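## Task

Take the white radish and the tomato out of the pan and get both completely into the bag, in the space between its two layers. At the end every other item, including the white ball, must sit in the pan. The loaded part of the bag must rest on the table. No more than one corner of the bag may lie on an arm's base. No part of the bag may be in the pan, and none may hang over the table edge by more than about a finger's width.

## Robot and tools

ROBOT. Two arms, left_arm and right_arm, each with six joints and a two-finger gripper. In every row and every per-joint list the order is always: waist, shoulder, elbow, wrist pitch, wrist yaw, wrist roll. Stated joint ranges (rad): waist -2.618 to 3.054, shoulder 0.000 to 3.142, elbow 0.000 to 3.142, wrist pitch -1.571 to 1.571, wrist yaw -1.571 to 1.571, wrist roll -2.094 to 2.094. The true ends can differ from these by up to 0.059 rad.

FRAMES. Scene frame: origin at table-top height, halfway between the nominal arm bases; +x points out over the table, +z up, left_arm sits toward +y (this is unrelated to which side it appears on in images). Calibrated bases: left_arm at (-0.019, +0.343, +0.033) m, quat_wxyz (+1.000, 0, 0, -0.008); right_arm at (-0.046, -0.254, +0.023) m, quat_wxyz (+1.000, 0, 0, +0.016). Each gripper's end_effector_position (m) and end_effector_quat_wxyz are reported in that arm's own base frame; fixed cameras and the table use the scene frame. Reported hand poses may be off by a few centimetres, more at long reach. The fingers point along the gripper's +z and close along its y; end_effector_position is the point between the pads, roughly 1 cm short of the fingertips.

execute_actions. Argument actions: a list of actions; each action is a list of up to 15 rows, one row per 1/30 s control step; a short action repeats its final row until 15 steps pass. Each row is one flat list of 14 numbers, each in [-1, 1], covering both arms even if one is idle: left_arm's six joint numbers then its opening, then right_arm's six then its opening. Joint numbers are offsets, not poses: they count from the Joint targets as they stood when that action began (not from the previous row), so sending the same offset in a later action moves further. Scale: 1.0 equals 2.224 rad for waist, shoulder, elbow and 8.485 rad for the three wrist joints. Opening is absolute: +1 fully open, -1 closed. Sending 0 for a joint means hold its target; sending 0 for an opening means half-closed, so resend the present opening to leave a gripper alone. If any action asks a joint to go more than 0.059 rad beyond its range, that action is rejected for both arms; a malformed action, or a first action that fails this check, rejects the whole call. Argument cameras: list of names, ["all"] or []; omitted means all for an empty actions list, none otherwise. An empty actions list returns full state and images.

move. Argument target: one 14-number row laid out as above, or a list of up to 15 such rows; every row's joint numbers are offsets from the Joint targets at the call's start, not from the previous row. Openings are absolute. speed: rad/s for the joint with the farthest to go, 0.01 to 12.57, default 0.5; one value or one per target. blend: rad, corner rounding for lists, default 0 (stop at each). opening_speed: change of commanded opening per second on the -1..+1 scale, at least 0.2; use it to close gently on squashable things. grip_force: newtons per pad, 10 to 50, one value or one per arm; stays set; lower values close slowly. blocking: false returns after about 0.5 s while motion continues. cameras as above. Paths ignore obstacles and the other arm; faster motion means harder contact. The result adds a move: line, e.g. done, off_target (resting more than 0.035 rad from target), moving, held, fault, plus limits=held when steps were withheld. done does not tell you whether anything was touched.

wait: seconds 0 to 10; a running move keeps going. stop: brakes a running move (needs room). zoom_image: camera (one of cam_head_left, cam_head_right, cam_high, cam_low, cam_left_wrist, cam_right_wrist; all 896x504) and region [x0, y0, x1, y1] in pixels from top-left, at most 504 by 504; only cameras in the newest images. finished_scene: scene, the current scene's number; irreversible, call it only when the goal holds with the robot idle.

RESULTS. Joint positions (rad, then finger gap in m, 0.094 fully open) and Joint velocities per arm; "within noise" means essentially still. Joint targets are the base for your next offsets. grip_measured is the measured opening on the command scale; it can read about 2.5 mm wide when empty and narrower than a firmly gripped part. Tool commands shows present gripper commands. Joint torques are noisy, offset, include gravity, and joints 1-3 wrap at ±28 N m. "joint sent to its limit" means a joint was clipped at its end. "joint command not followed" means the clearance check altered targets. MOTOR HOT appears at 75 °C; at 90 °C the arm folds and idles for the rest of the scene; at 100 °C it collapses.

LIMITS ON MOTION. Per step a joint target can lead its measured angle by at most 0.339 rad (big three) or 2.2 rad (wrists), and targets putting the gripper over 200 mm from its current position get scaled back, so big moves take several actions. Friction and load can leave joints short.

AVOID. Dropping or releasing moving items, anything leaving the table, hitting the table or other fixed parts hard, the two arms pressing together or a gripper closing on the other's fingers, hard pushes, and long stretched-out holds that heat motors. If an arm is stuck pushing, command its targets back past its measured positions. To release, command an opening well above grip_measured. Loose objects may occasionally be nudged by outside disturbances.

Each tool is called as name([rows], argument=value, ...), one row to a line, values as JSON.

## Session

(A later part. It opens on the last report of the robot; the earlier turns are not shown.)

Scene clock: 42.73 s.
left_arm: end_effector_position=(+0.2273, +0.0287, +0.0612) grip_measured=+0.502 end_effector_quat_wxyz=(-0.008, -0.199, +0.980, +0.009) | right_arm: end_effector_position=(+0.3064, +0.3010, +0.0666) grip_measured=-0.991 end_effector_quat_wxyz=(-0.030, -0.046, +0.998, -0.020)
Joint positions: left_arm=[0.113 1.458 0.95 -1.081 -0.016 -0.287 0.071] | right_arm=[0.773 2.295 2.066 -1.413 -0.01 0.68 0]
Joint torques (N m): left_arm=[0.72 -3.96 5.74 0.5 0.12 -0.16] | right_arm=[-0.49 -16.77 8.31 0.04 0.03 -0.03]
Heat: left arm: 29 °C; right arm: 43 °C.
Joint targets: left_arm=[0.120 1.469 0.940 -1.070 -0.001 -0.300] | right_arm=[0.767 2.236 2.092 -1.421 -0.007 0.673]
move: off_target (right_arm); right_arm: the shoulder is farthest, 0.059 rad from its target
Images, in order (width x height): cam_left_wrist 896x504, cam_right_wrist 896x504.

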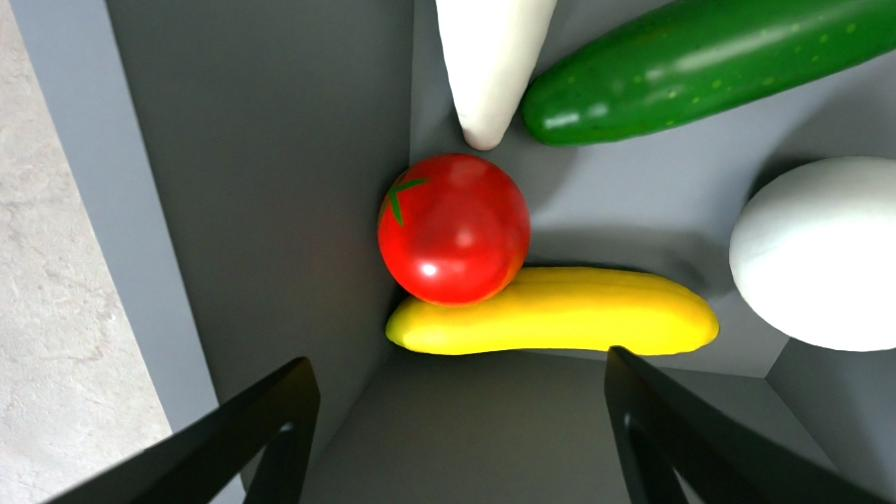

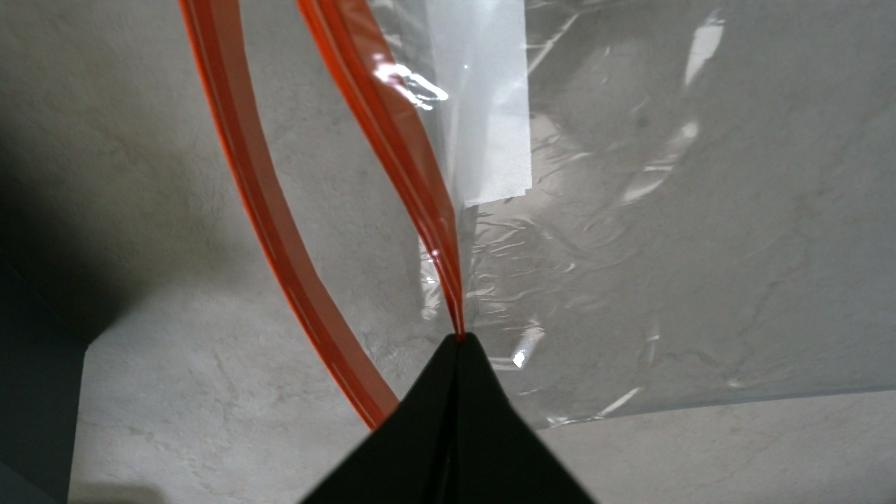

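move(target=[-0.0009,0.04,-0.0429,0.0239,0,0,0.19, 0,0,0,0, 0, 0, -1], speed=0.15, cameras=["cam_left_wrist","cam_right_wrist"])

Scene clock: 45.43 s.
left_arm: end_effector_position=(+0.2389, +0.0300, +0.0197) grip_measured=+0.192 end_effector_quat_wxyz=(+0.001, -0.199, +0.980, +0.008) | right_arm: end_effector_position=(+0.3064, +0.3010, +0.0666) grip_measured=-0.991 end_effector_quat_wxyz=(-0.030, -0.046, +0.998, -0.020)
Joint positions: left_arm=[0.113 1.545 0.855 -0.879 -0.016 -0.288 0.056] | right_arm=[0.773 2.295 2.066 -1.413 -0.01 0.68 0]
Joint torques (N m): left_arm=[0.57 -4.31 5.33 0.56 0.13 -0.15] | right_arm=[-0.5 -16.76 8.34 0.05 0.04 -0.03]
Heat: left arm: 29 °C; right arm: 44 °C.
Joint targets: left_arm=[0.118 1.558 0.844 -0.868 -0.001 -0.300] | right_arm=[0.767 2.236 2.092 -1.420 -0.007 0.673]
move: off_target (right_arm); right_arm: the shoulder is farthest, 0.059 rad from its target
Images, in order (width x height): cam_left_wrist 896x504, cam_right_wrist 896x504.

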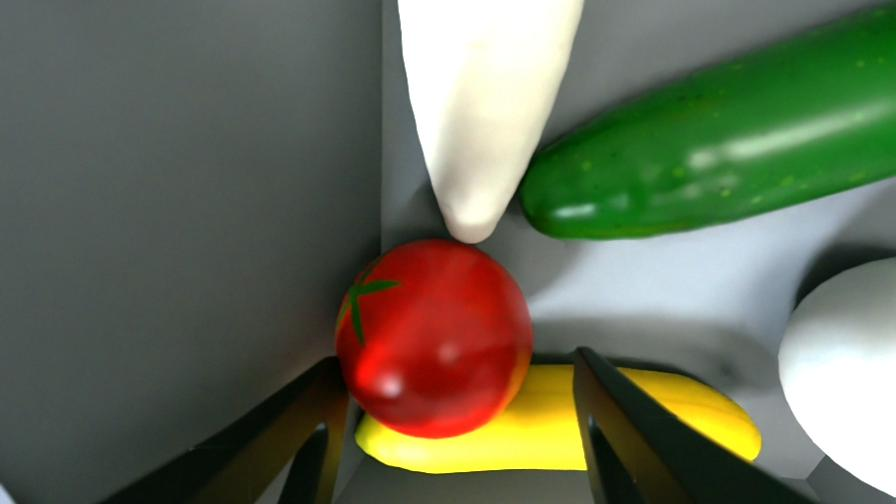

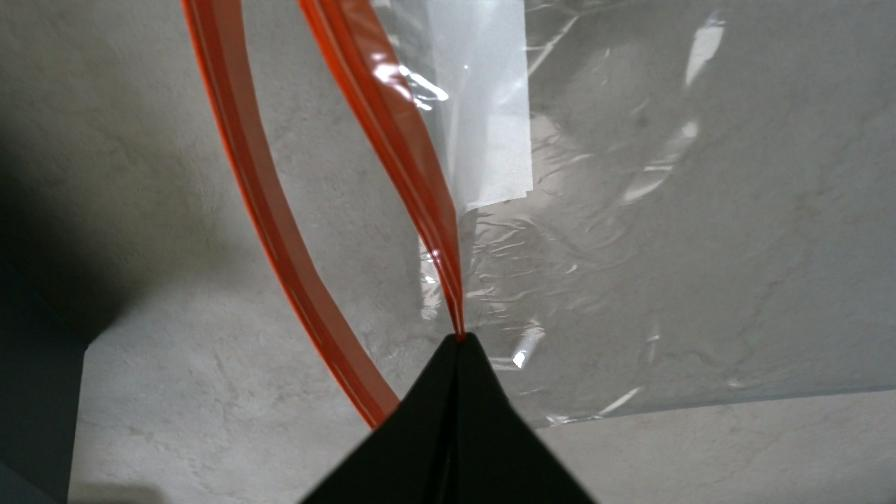

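move([
  [0,0.0103,-0.0016,0.0031,0,0,0.19, 0,0,0,0, 0, 0, -1],
  [0,0.0103,-0.0016,0.0031,0,0,-0.08, 0,0,0,0, 0, 0, -1],
], speed=0.1, grip_force=[25, 50], cameras=["cam_left_wrist"])

Scene clock: 47.90 s.
left_arm: end_effector_position=(+0.2394, +0.0353, +0.0163) grip_measured=-0.077 end_effector_quat_wxyz=(+0.000, -0.202, +0.979, +0.020) | right_arm: end_effector_position=(+0.3064, +0.3010, +0.0666) grip_measured=-0.991 end_effector_quat_wxyz=(-0.030, -0.046, +0.998, -0.020)
Joint positions: left_arm=[0.118 1.561 0.855 -0.868 -0.04 -0.289 0.043] | right_arm=[0.773 2.295 2.066 -1.413 -0.01 0.68 0]
Joint torques (N m): left_arm=[0.25 -3.93 4.9 0.71 0.32 -0.16] | right_arm=[-0.49 -16.77 8.35 0.05 0.03 -0.02]
Heat: left arm: 29 °C; right arm: 45 °C.
Joint targets: left_arm=[0.118 1.581 0.841 -0.841 -0.001 -0.301] | right_arm=[0.767 2.236 2.092 -1.420 -0.007 0.673]
grip_force (N): 25, 50
move: off_target (left_arm, right_arm); left_arm: the wrist yaw is farthest, 0.039 rad from its target; right_arm: the shoulder is farthest, 0.059 rad from its target
Images, in order (width x height): cam_left_wrist 896x504.

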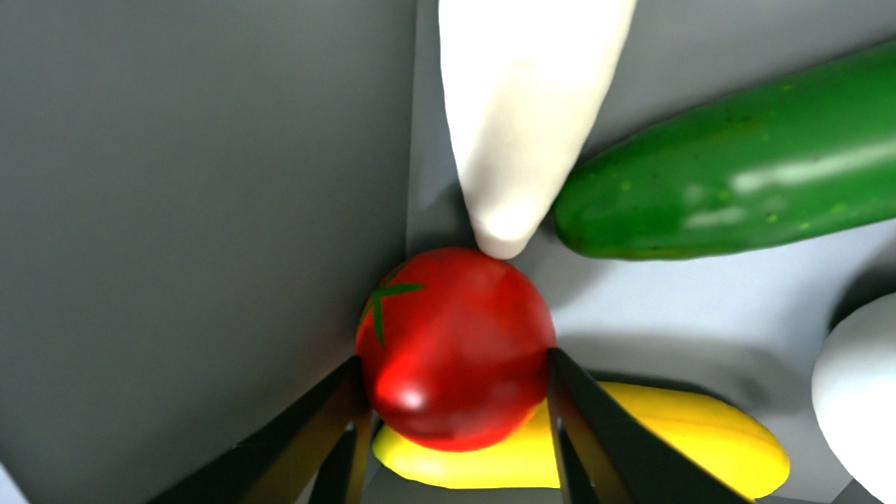

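move(target=[0,0,0,0,0,0,-0.3, 0,0,0,0, 0, 0, -1], opening_speed=0.3, cameras=["cam_left_wrist"])

Scene clock: 56.67 s.
left_arm: end_effector_position=(+0.2394, +0.0355, +0.0163) grip_measured=-0.170 end_effector_quat_wxyz=(+0.000, -0.202, +0.979, +0.021) | right_arm: end_effector_position=(+0.3063, +0.3010, +0.0666) grip_measured=-0.991 end_effector_quat_wxyz=(-0.030, -0.046, +0.998, -0.020)
Joint positions: left_arm=[0.118 1.561 0.855 -0.868 -0.041 -0.289 0.039] | right_arm=[0.773 2.295 2.066 -1.413 -0.01 0.68 0]
Joint torques (N m): left_arm=[0.25 -3.86 4.92 0.69 0.34 -0.15] | right_arm=[-0.5 -16.77 8.35 0.05 0.03 -0.03]
Heat: left arm: 29 °C; right arm: 48 °C.
Joint targets: left_arm=[0.118 1.581 0.841 -0.841 -0.001 -0.301] | right_arm=[0.767 2.236 2.092 -1.421 -0.007 0.673]
grip_force (N): 25, 50
move: off_target (left_arm, right_arm); left_arm: the wrist yaw is farthest, 0.040 rad from its target; right_arm: the shoulder is farthest, 0.059 rad from its target
Images, in order (width x height): cam_left_wrist 896x504.

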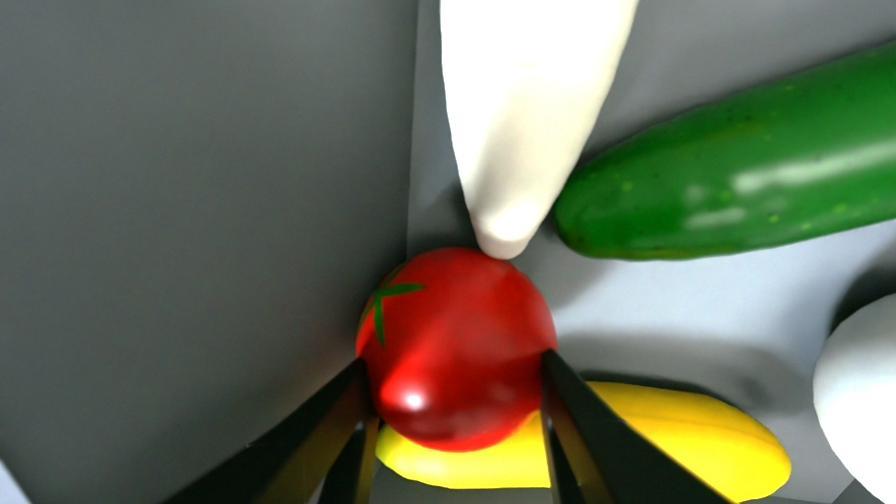

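move([
  [0,-0.0625,0.1583,-0.0579,0,0,-0.3, 0,0,0,0, 0, 0, -1],
  [-0.3278,-0.138,-0.0508,0.0562,0,0.0355,-0.3, 0,0,0,0, 0, 0, -1],
], speed=[0.3,0.4], blend=0.05, cameras=["all"])

Scene clock: 62.57 s.
left_arm: end_effector_position=(+0.2752, -0.1858, +0.0873) grip_measured=-0.182 end_effector_quat_wxyz=(+0.294, +0.275, +0.911, -0.085) | right_arm: end_effector_position=(+0.3063, +0.3010, +0.0666) grip_measured=-0.991 end_effector_quat_wxyz=(-0.030, -0.046, +0.998, -0.020)
Joint positions: left_arm=[-0.603 1.294 0.737 -0.392 -0.017 -0.011 0.038] | right_arm=[0.773 2.295 2.066 -1.413 -0.01 0.68 0]
Joint torques (N m): left_arm=[-0.35 -5.94 6.89 2 0.15 0.04] | right_arm=[-0.5 -16.76 8.32 0.05 0.03 -0.02]
Heat: left arm: 29 °C; right arm: 49 °C.
Joint targets: left_arm=[-0.611 1.274 0.728 -0.365 -0.001 0.001] | right_arm=[0.767 2.236 2.092 -1.421 -0.007 0.673]
grip_force (N): 25, 50
move: off_target (right_arm); right_arm: the shoulder is farthest, 0.059 rad from its target

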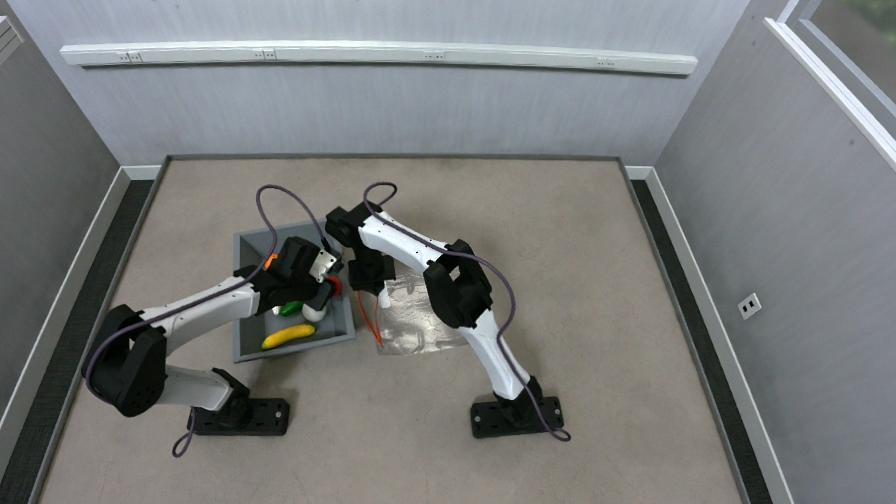

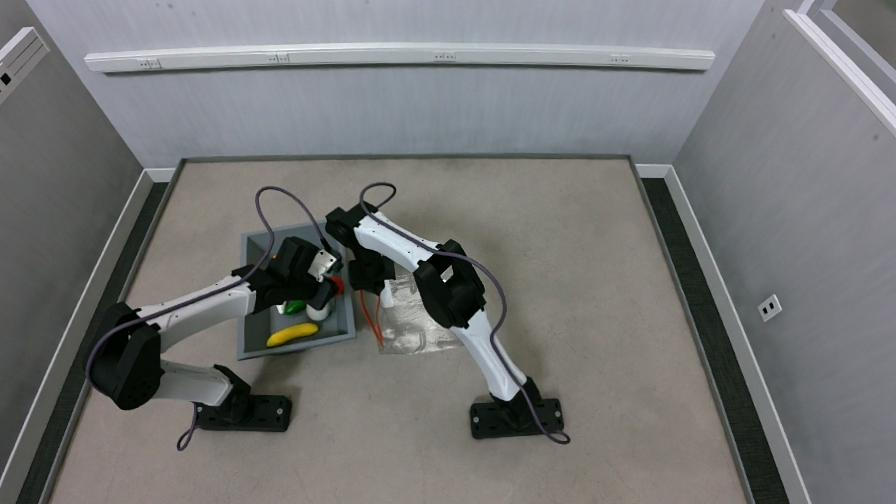

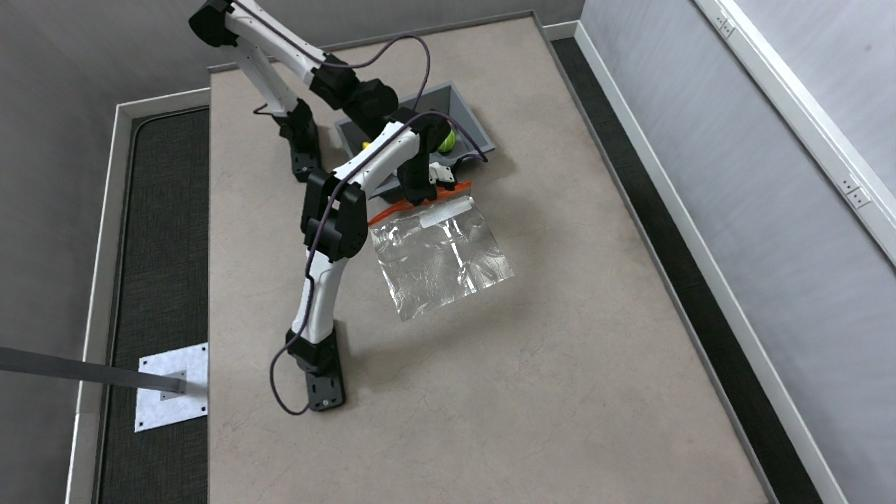

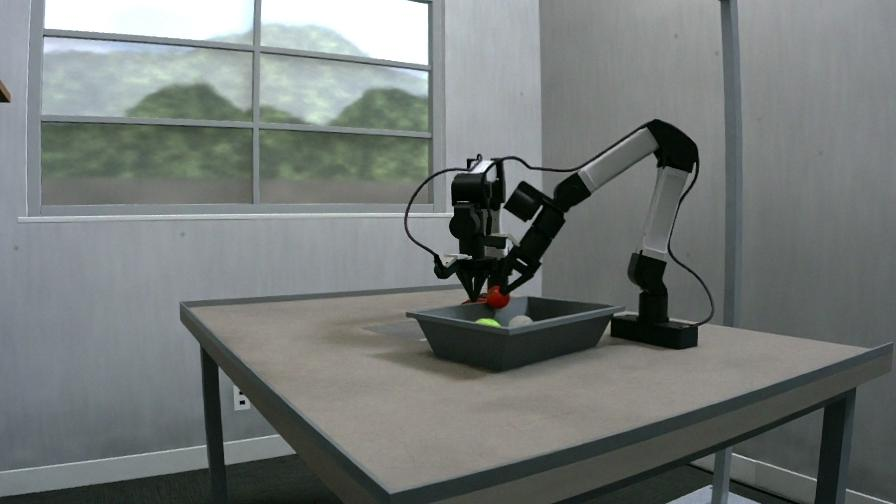

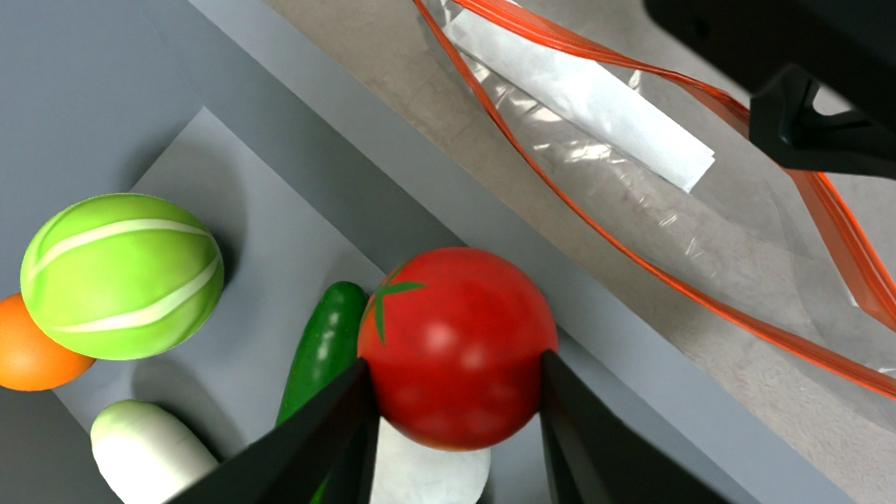

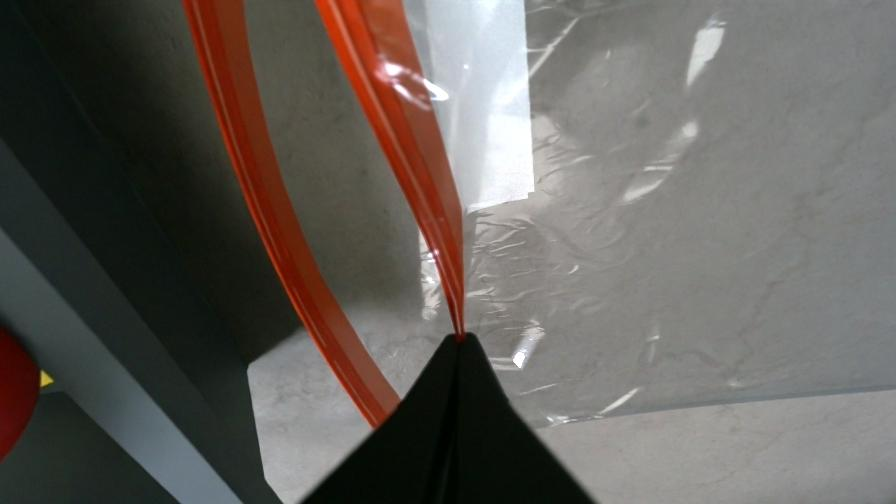

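move(target=[0,-0.0175,0.0931,-0.0253,0,0,-0.3, 0,0,0,0, 0, 0, -1], speed=0.3, cameras=["cam_head_right","cam_high","cam_low","cam_left_wrist"])

zoom_image(camera="cam_low", region=[380, 220, 660, 380])

Scene clock: 63.67 s.
left_arm: end_effector_position=(+0.2758, -0.1862, +0.0910) grip_measured=-0.182 end_effector_quat_wxyz=(+0.297, +0.275, +0.910, -0.085) | right_arm: end_effector_position=(+0.3063, +0.3010, +0.0666) grip_measured=-0.991 end_effector_quat_wxyz=(-0.030, -0.046, +0.998, -0.020)
Joint positions: left_arm=[-0.603 1.288 0.745 -0.399 -0.017 -0.011 0.038] | right_arm=[0.773 2.295 2.066 -1.413 -0.01 0.68 0]
Joint torques (N m): left_arm=[0.23 -4.3 7.82 1.71 0 -0.05] | right_arm=[-0.47 -16.77 8.32 0.05 0.03 -0.03]
Heat: left arm: 29 °C; right arm: 50 °C.
Joint targets: left_arm=[-0.603 1.289 0.744 -0.403 -0.017 -0.011] | right_arm=[0.767 2.236 2.092 -1.421 -0.007 0.673]
grip_force (N): 25, 50
move: held (left_arm; a check stopped the path), off_target (right_arm); limits=held; left_arm: the elbow is farthest, 0.190 rad from its target; right_arm: the shoulder is farthest, 0.059 rad from its target
joint command not followed: on one or more control steps a check withheld the commanded joint targets of the left arm, and it was not sent them on those steps.
cause: the commanded joint targets, or the way to them, would bring a part of the robot too close to another arm (this arm's wrist camera and the right arm's wrist (the part past the wrist pitch), 15 mm apart when this arm was first held).
Images, in order (width x height): cam_head_right 896x504, cam_high 896x504, cam_low 896x504, cam_left_wrist 896x504.

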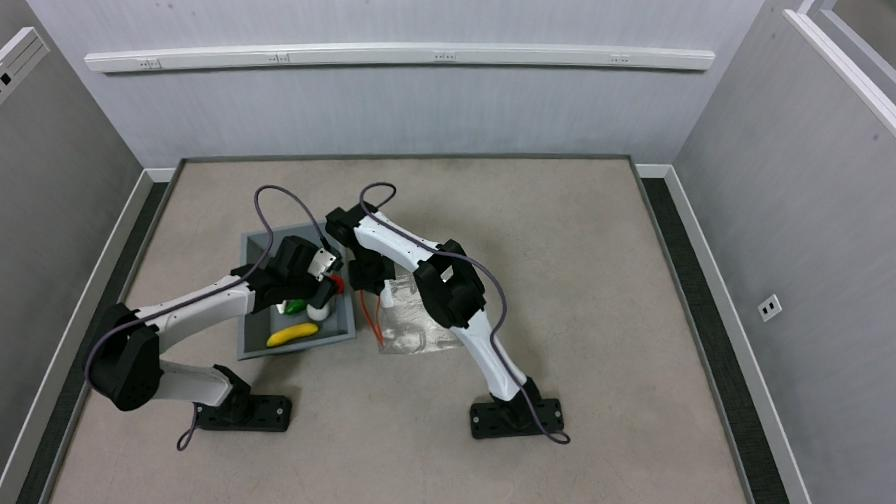

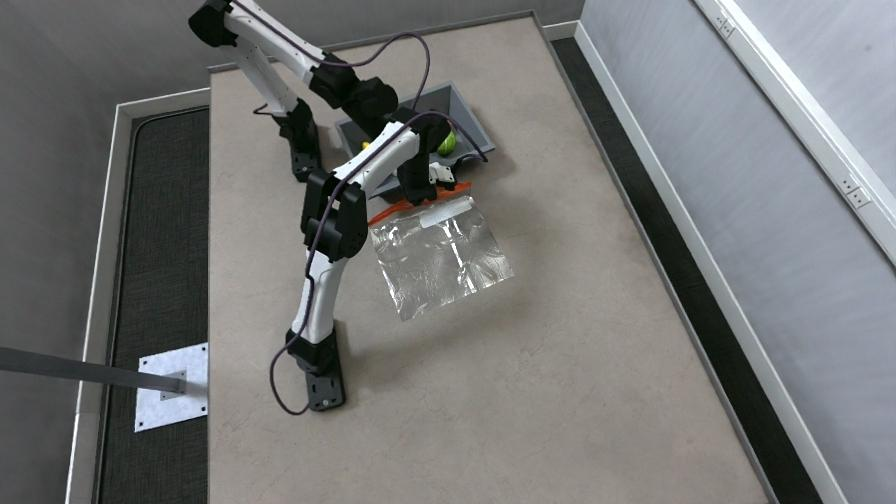

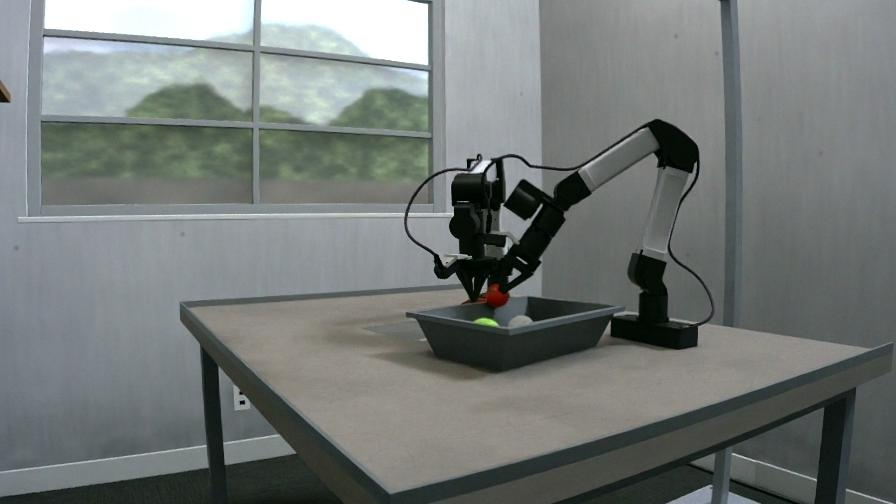

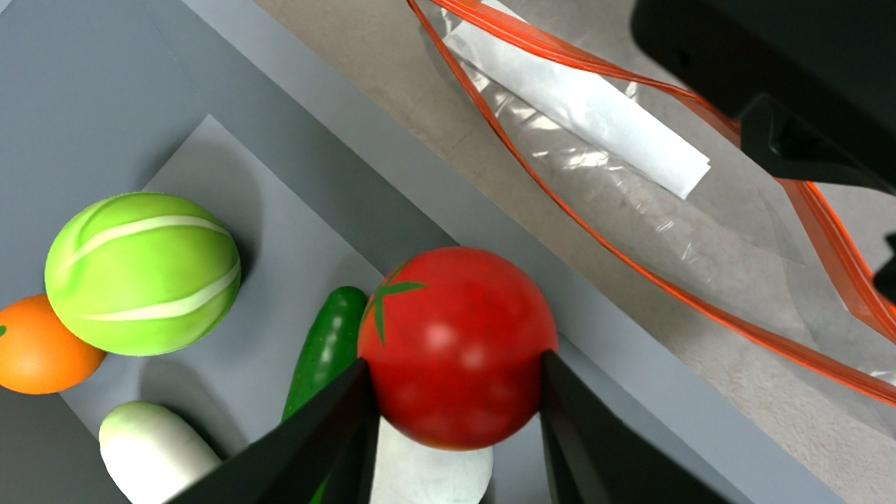

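Scaled by 1.800 from the camera's 896x504 image, which has a finer 1280x720 frame.

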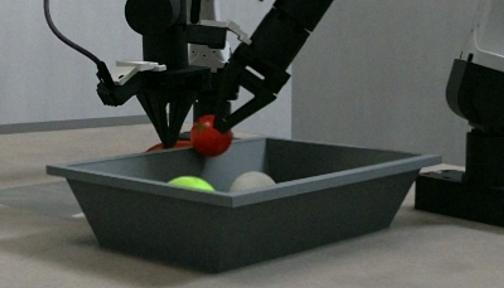

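move([
  [0.11,0,0,0,0,0,-0.3, 0,0,0,0, 0, 0, -1],
  [0.135,-0.02,0.1,-0.027,0,0,-0.3, 0,0,0,0, 0, 0, -1],
  [0.135,-0.02,0.1,-0.027,0,0,-0.3, 0,-0.241,-0.419,0.118, 0, 0, -1],
], speed=0.3, cameras=["all"])

Scene clock: 70.87 s.
left_arm: end_effector_position=(+0.3234, -0.1001, +0.1477) grip_measured=-0.182 end_effector_quat_wxyz=(+0.312, +0.138, +0.939, -0.042) | right_arm: end_effector_position=(+0.3092, +0.3037, +0.0780) grip_measured=-0.991 end_effector_quat_wxyz=(+0.200, -0.046, +0.961, +0.184)
Joint positions: left_arm=[-0.309 1.258 0.946 -0.618 -0.017 -0.011 0.038] | right_arm=[0.773 1.745 1.164 -0.438 -0.01 0.68 0]
Joint torques (N m): left_arm=[0.7 -5.42 10.19 1.61 -0.01 -0.05] | right_arm=[-0.5 -11.93 6.22 1.37 0.03 -0.05]
Heat: left arm: 30 °C; right arm: 52 °C.
Joint targets: left_arm=[-0.303 1.244 0.966 -0.632 -0.017 -0.011] | right_arm=[0.767 1.701 1.160 -0.419 -0.007 0.673]
grip_force (N): 25, 50
move: off_target (right_arm); right_arm: the shoulder is farthest, 0.045 rad from its target

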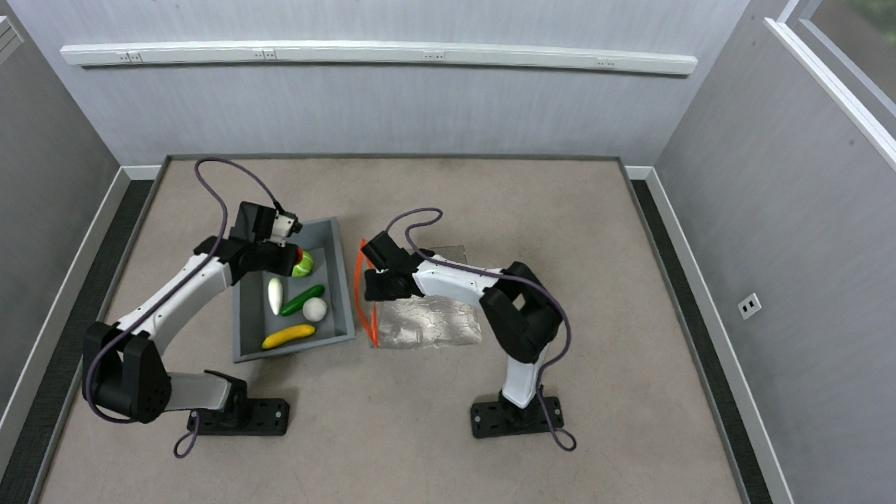

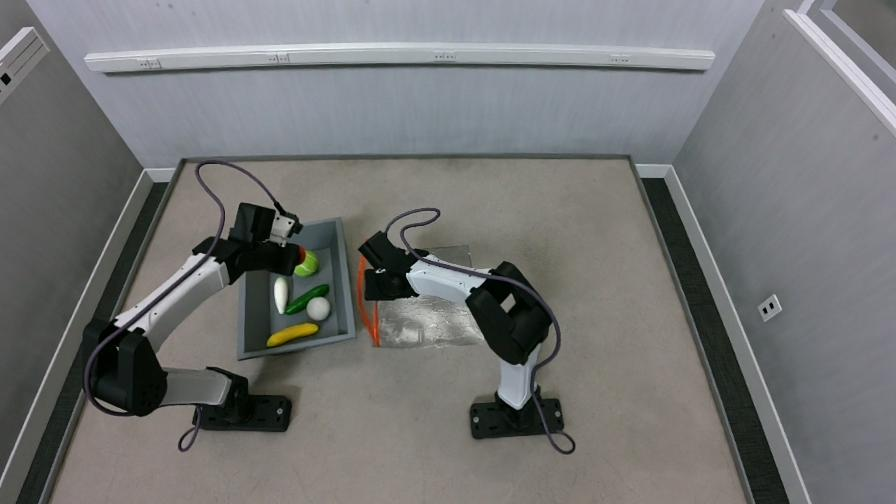

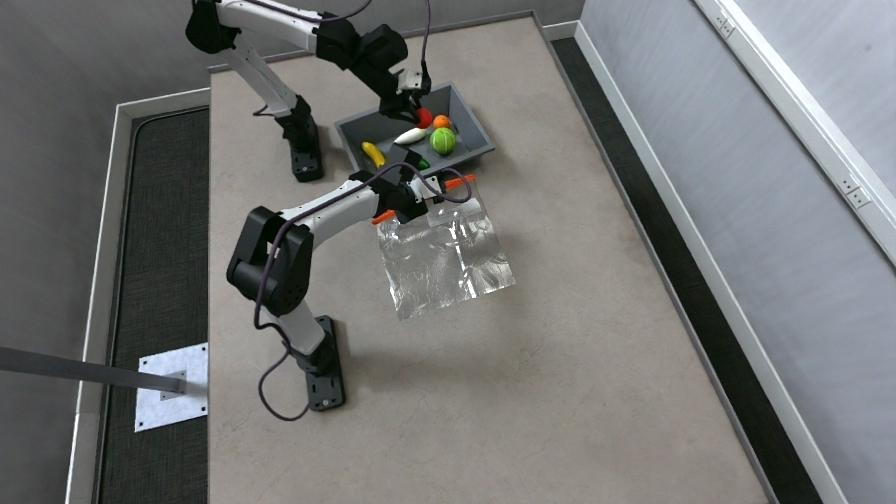

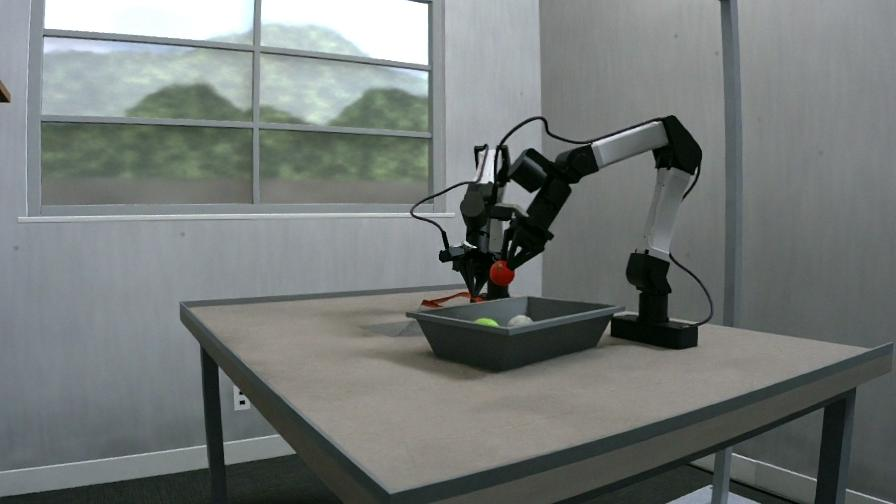

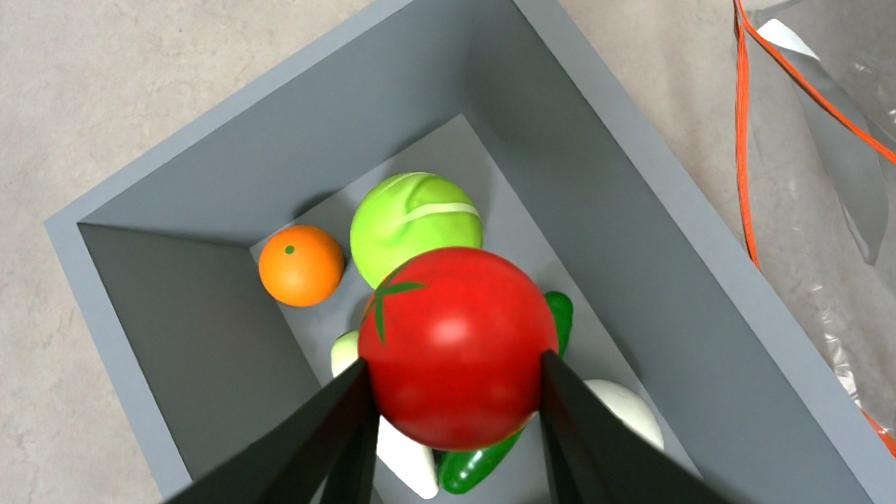

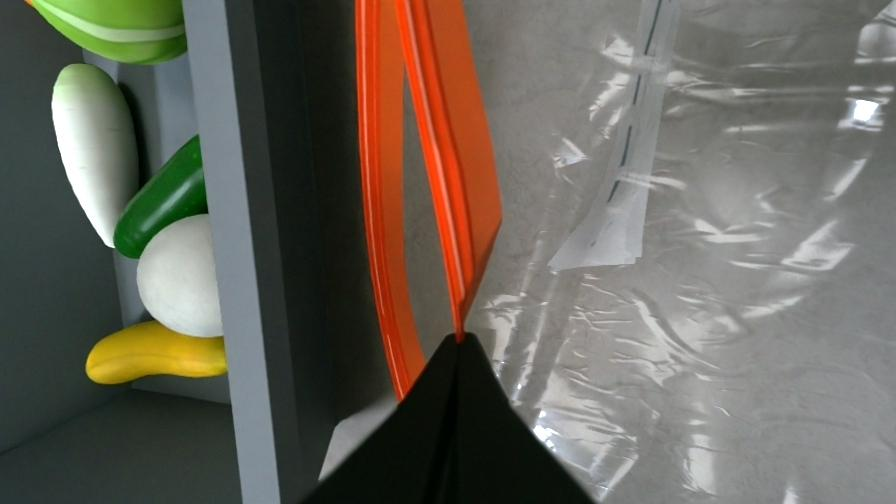

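move([
  [0,0,0,0,0,0,-0.3, -0.0261,-0.0481,-0.0373,-0.0006, 0, -0.006, -1],
  [-0.12,0.1677,0.1884,-0.0398,0,0,-0.3, -0.0261,-0.0481,-0.0373,-0.0006, 0, -0.006, -1],
], speed=0.3, cameras=["all"])

Scene clock: 75.17 s.
left_arm: end_effector_position=(+0.3147, -0.1966, +0.1460) grip_measured=-0.182 end_effector_quat_wxyz=(+0.180, +0.268, +0.945, -0.045) | right_arm: end_effector_position=(+0.3116, +0.2719, +0.0943) grip_measured=-0.991 end_effector_quat_wxyz=(+0.224, -0.041, +0.956, +0.184)
Joint positions: left_arm=[-0.566 1.603 1.361 -0.956 -0.017 -0.011 0.038] | right_arm=[0.713 1.63 1.082 -0.435 -0.01 0.63 0]
Joint torques (N m): left_arm=[-0.06 -5.97 10.06 1.12 -0.01 -0.05] | right_arm=[-0.39 -10.37 6.22 1.36 0.03 -0.07]
Heat: left arm: 31 °C; right arm: 51 °C.
Joint targets: left_arm=[-0.570 1.617 1.385 -0.970 -0.017 -0.011] | right_arm=[0.709 1.593 1.077 -0.424 -0.007 0.622]
grip_force (N): 25, 50
move: off_target (right_arm); right_arm: the shoulder is farthest, 0.036 rad from its target

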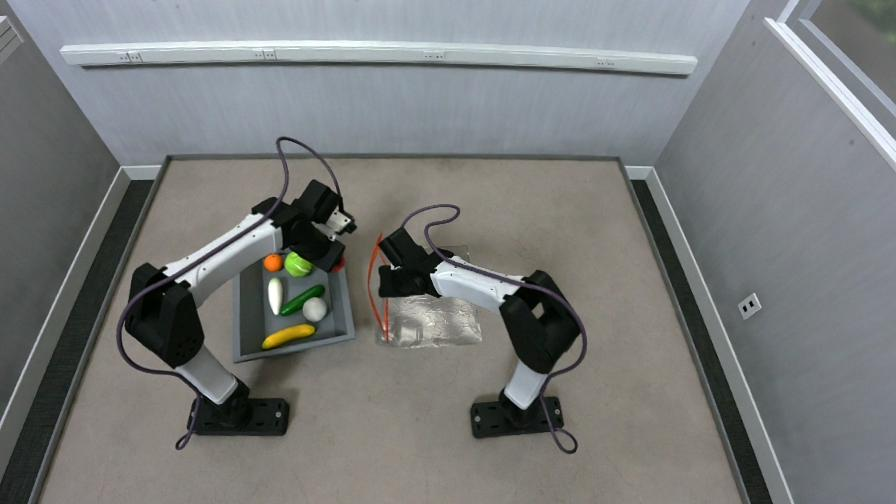

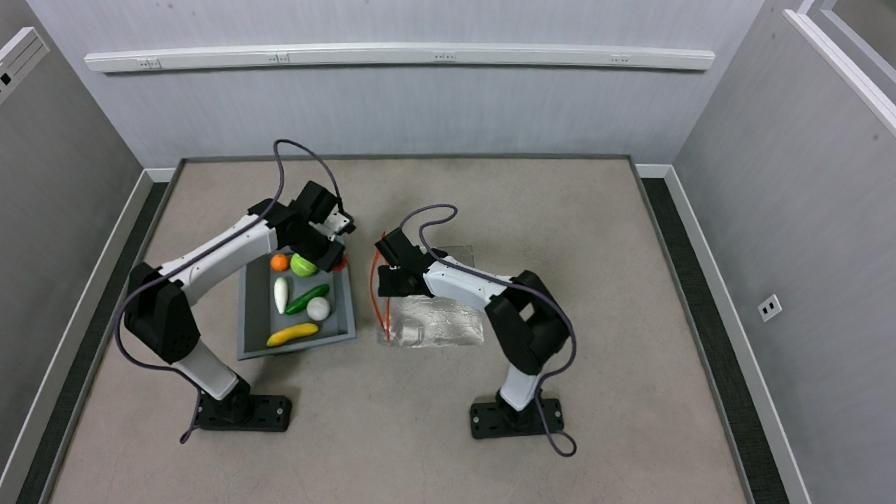

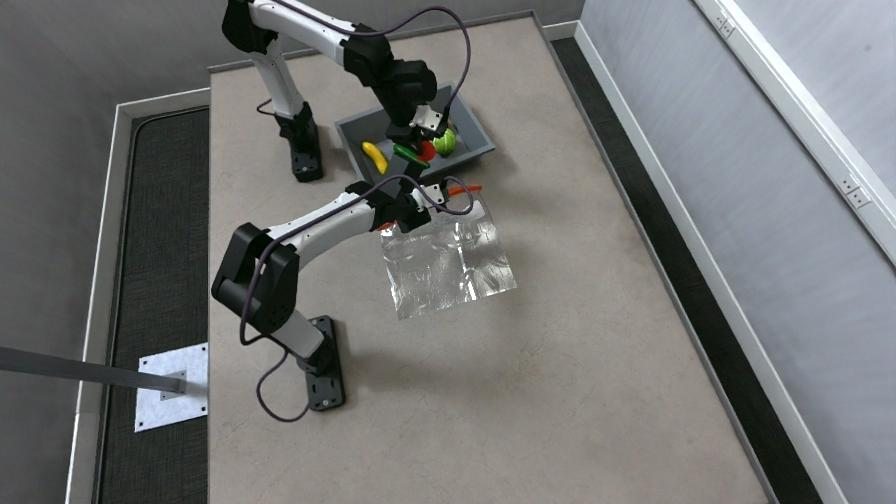

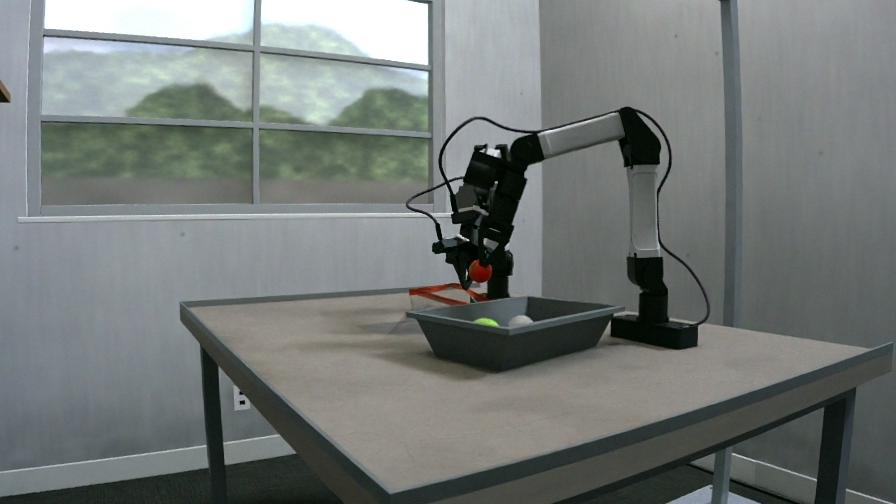

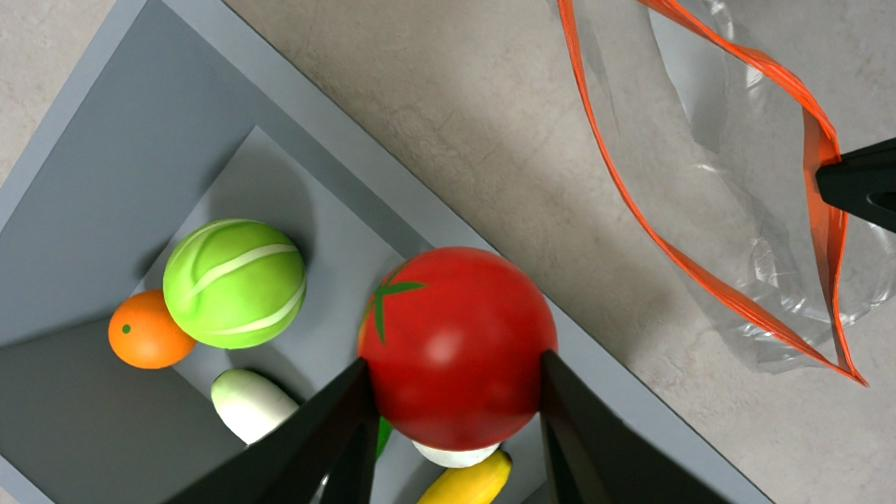

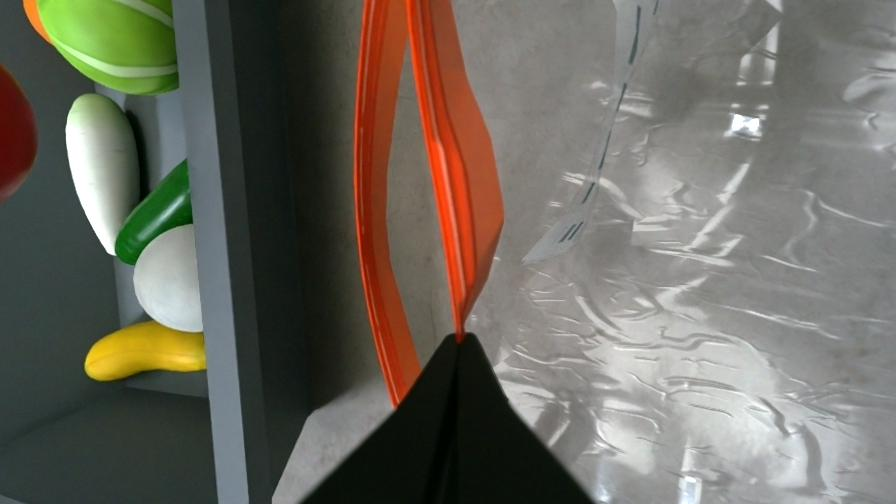

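move(target=[-0.0859,0.0247,0.0283,-0.0012,0,0,-0.3, 0,0,0,0, 0, 0, -1], speed=0.25, cameras=["cam_head_right","cam_high","cam_low","cam_left_wrist","cam_right_wrist"])

Scene clock: 76.73 s.
left_arm: end_effector_position=(+0.2910, -0.2477, +0.1480) grip_measured=-0.182 end_effector_quat_wxyz=(+0.177, +0.336, +0.923, -0.059) | right_arm: end_effector_position=(+0.3116, +0.2719, +0.0943) grip_measured=-0.991 end_effector_quat_wxyz=(+0.224, -0.041, +0.956, +0.184)
Joint positions: left_arm=[-0.712 1.642 1.41 -0.962 -0.016 -0.011 0.038] | right_arm=[0.713 1.63 1.082 -0.435 -0.01 0.63 0]
Joint torques (N m): left_arm=[0.65 -7.45 7.68 1.25 -0.01 -0.05] | right_arm=[-0.38 -10.37 6.2 1.36 0.03 -0.07]
Heat: left arm: 31 °C; right arm: 51 °C.
Joint targets: left_arm=[-0.707 1.642 1.409 -0.963 -0.017 -0.011] | right_arm=[0.709 1.593 1.077 -0.424 -0.007 0.622]
grip_force (N): 25, 50
move: held (left_arm; a check stopped the path), off_target (right_arm); limits=held; left_arm: the waist is farthest, 0.049 rad from its target; right_arm: the shoulder is farthest, 0.037 rad from its target
joint command not followed: on one or more control steps a check withheld the commanded joint targets of the left arm, and it was not sent them on those steps.
cause: the commanded joint targets, or the way to them, would bring a part of the robot too close to another arm (this arm's wrist camera and the right arm's wrist (the part past the wrist pitch), 9 mm apart when this arm was first held).
Images, in order (width x height): cam_head_right 896x504, cam_high 896x504, cam_low 896x504, cam_left_wrist 896x504, cam_right_wrist 896x504.

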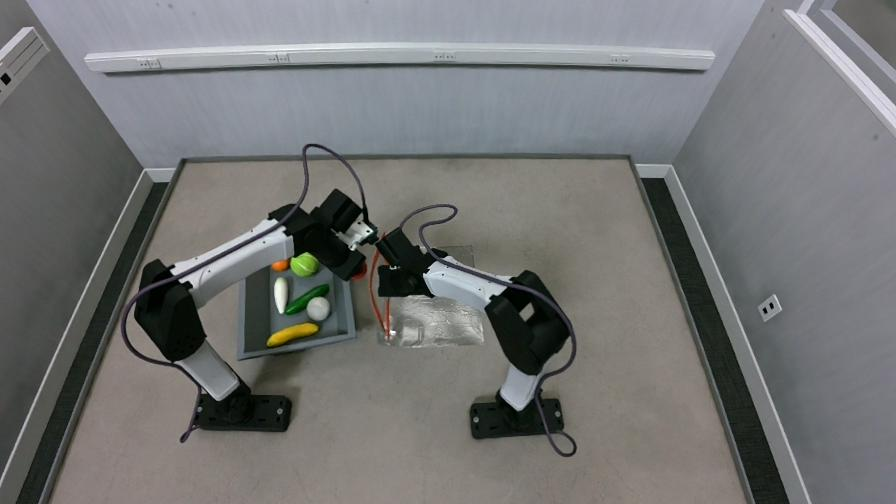

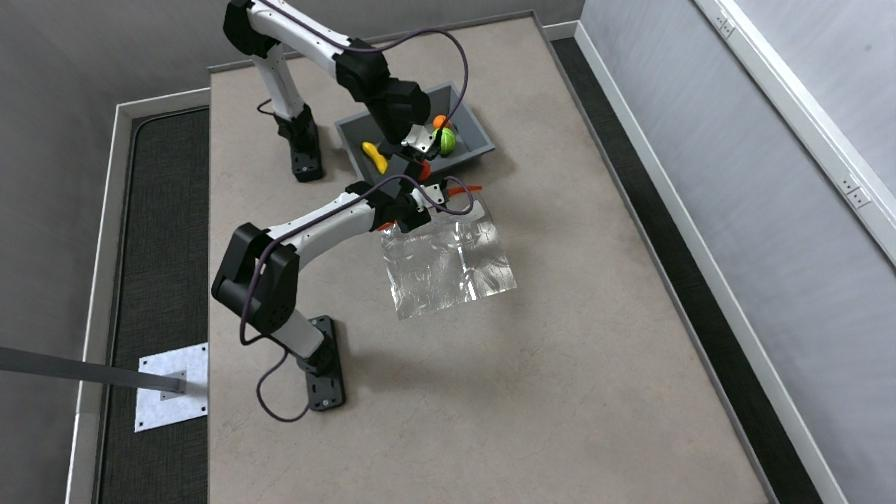

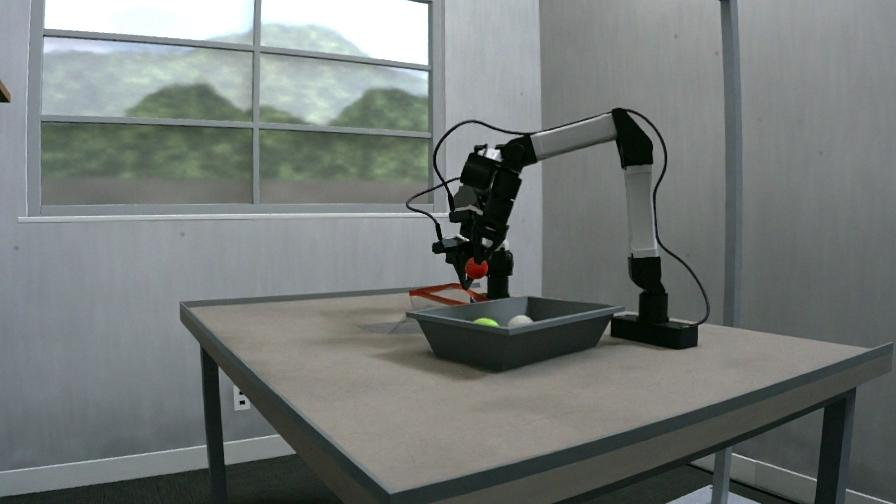

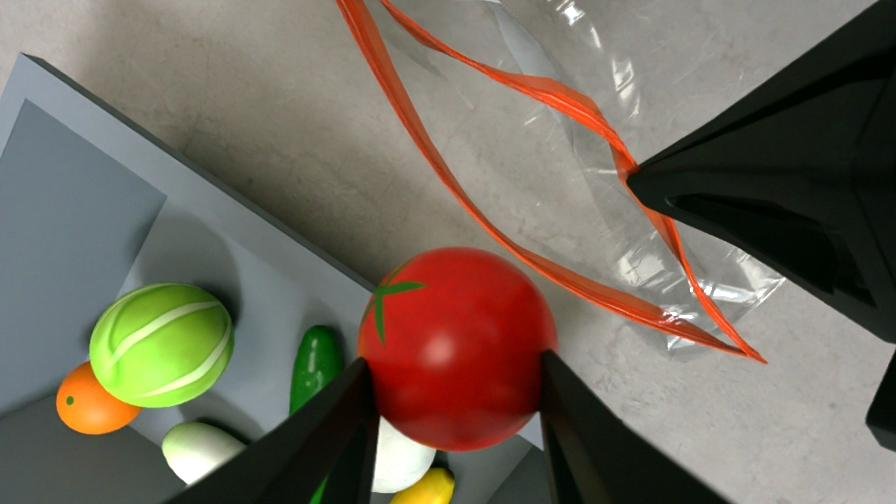

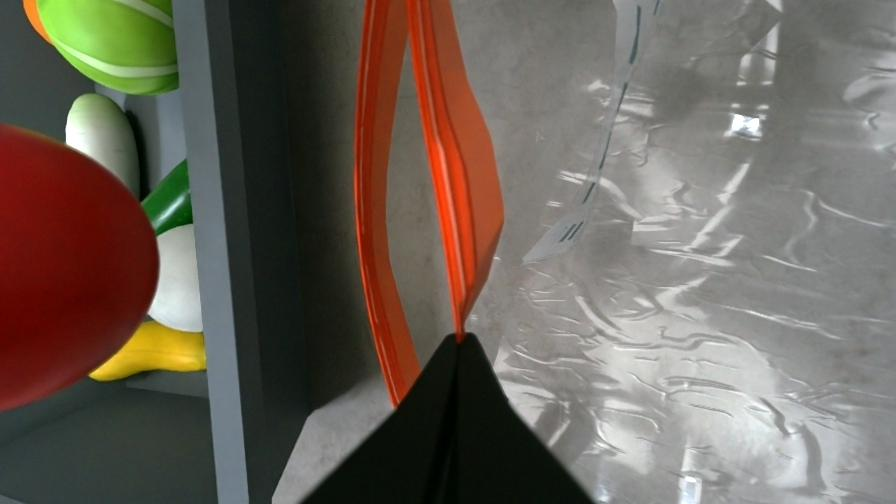

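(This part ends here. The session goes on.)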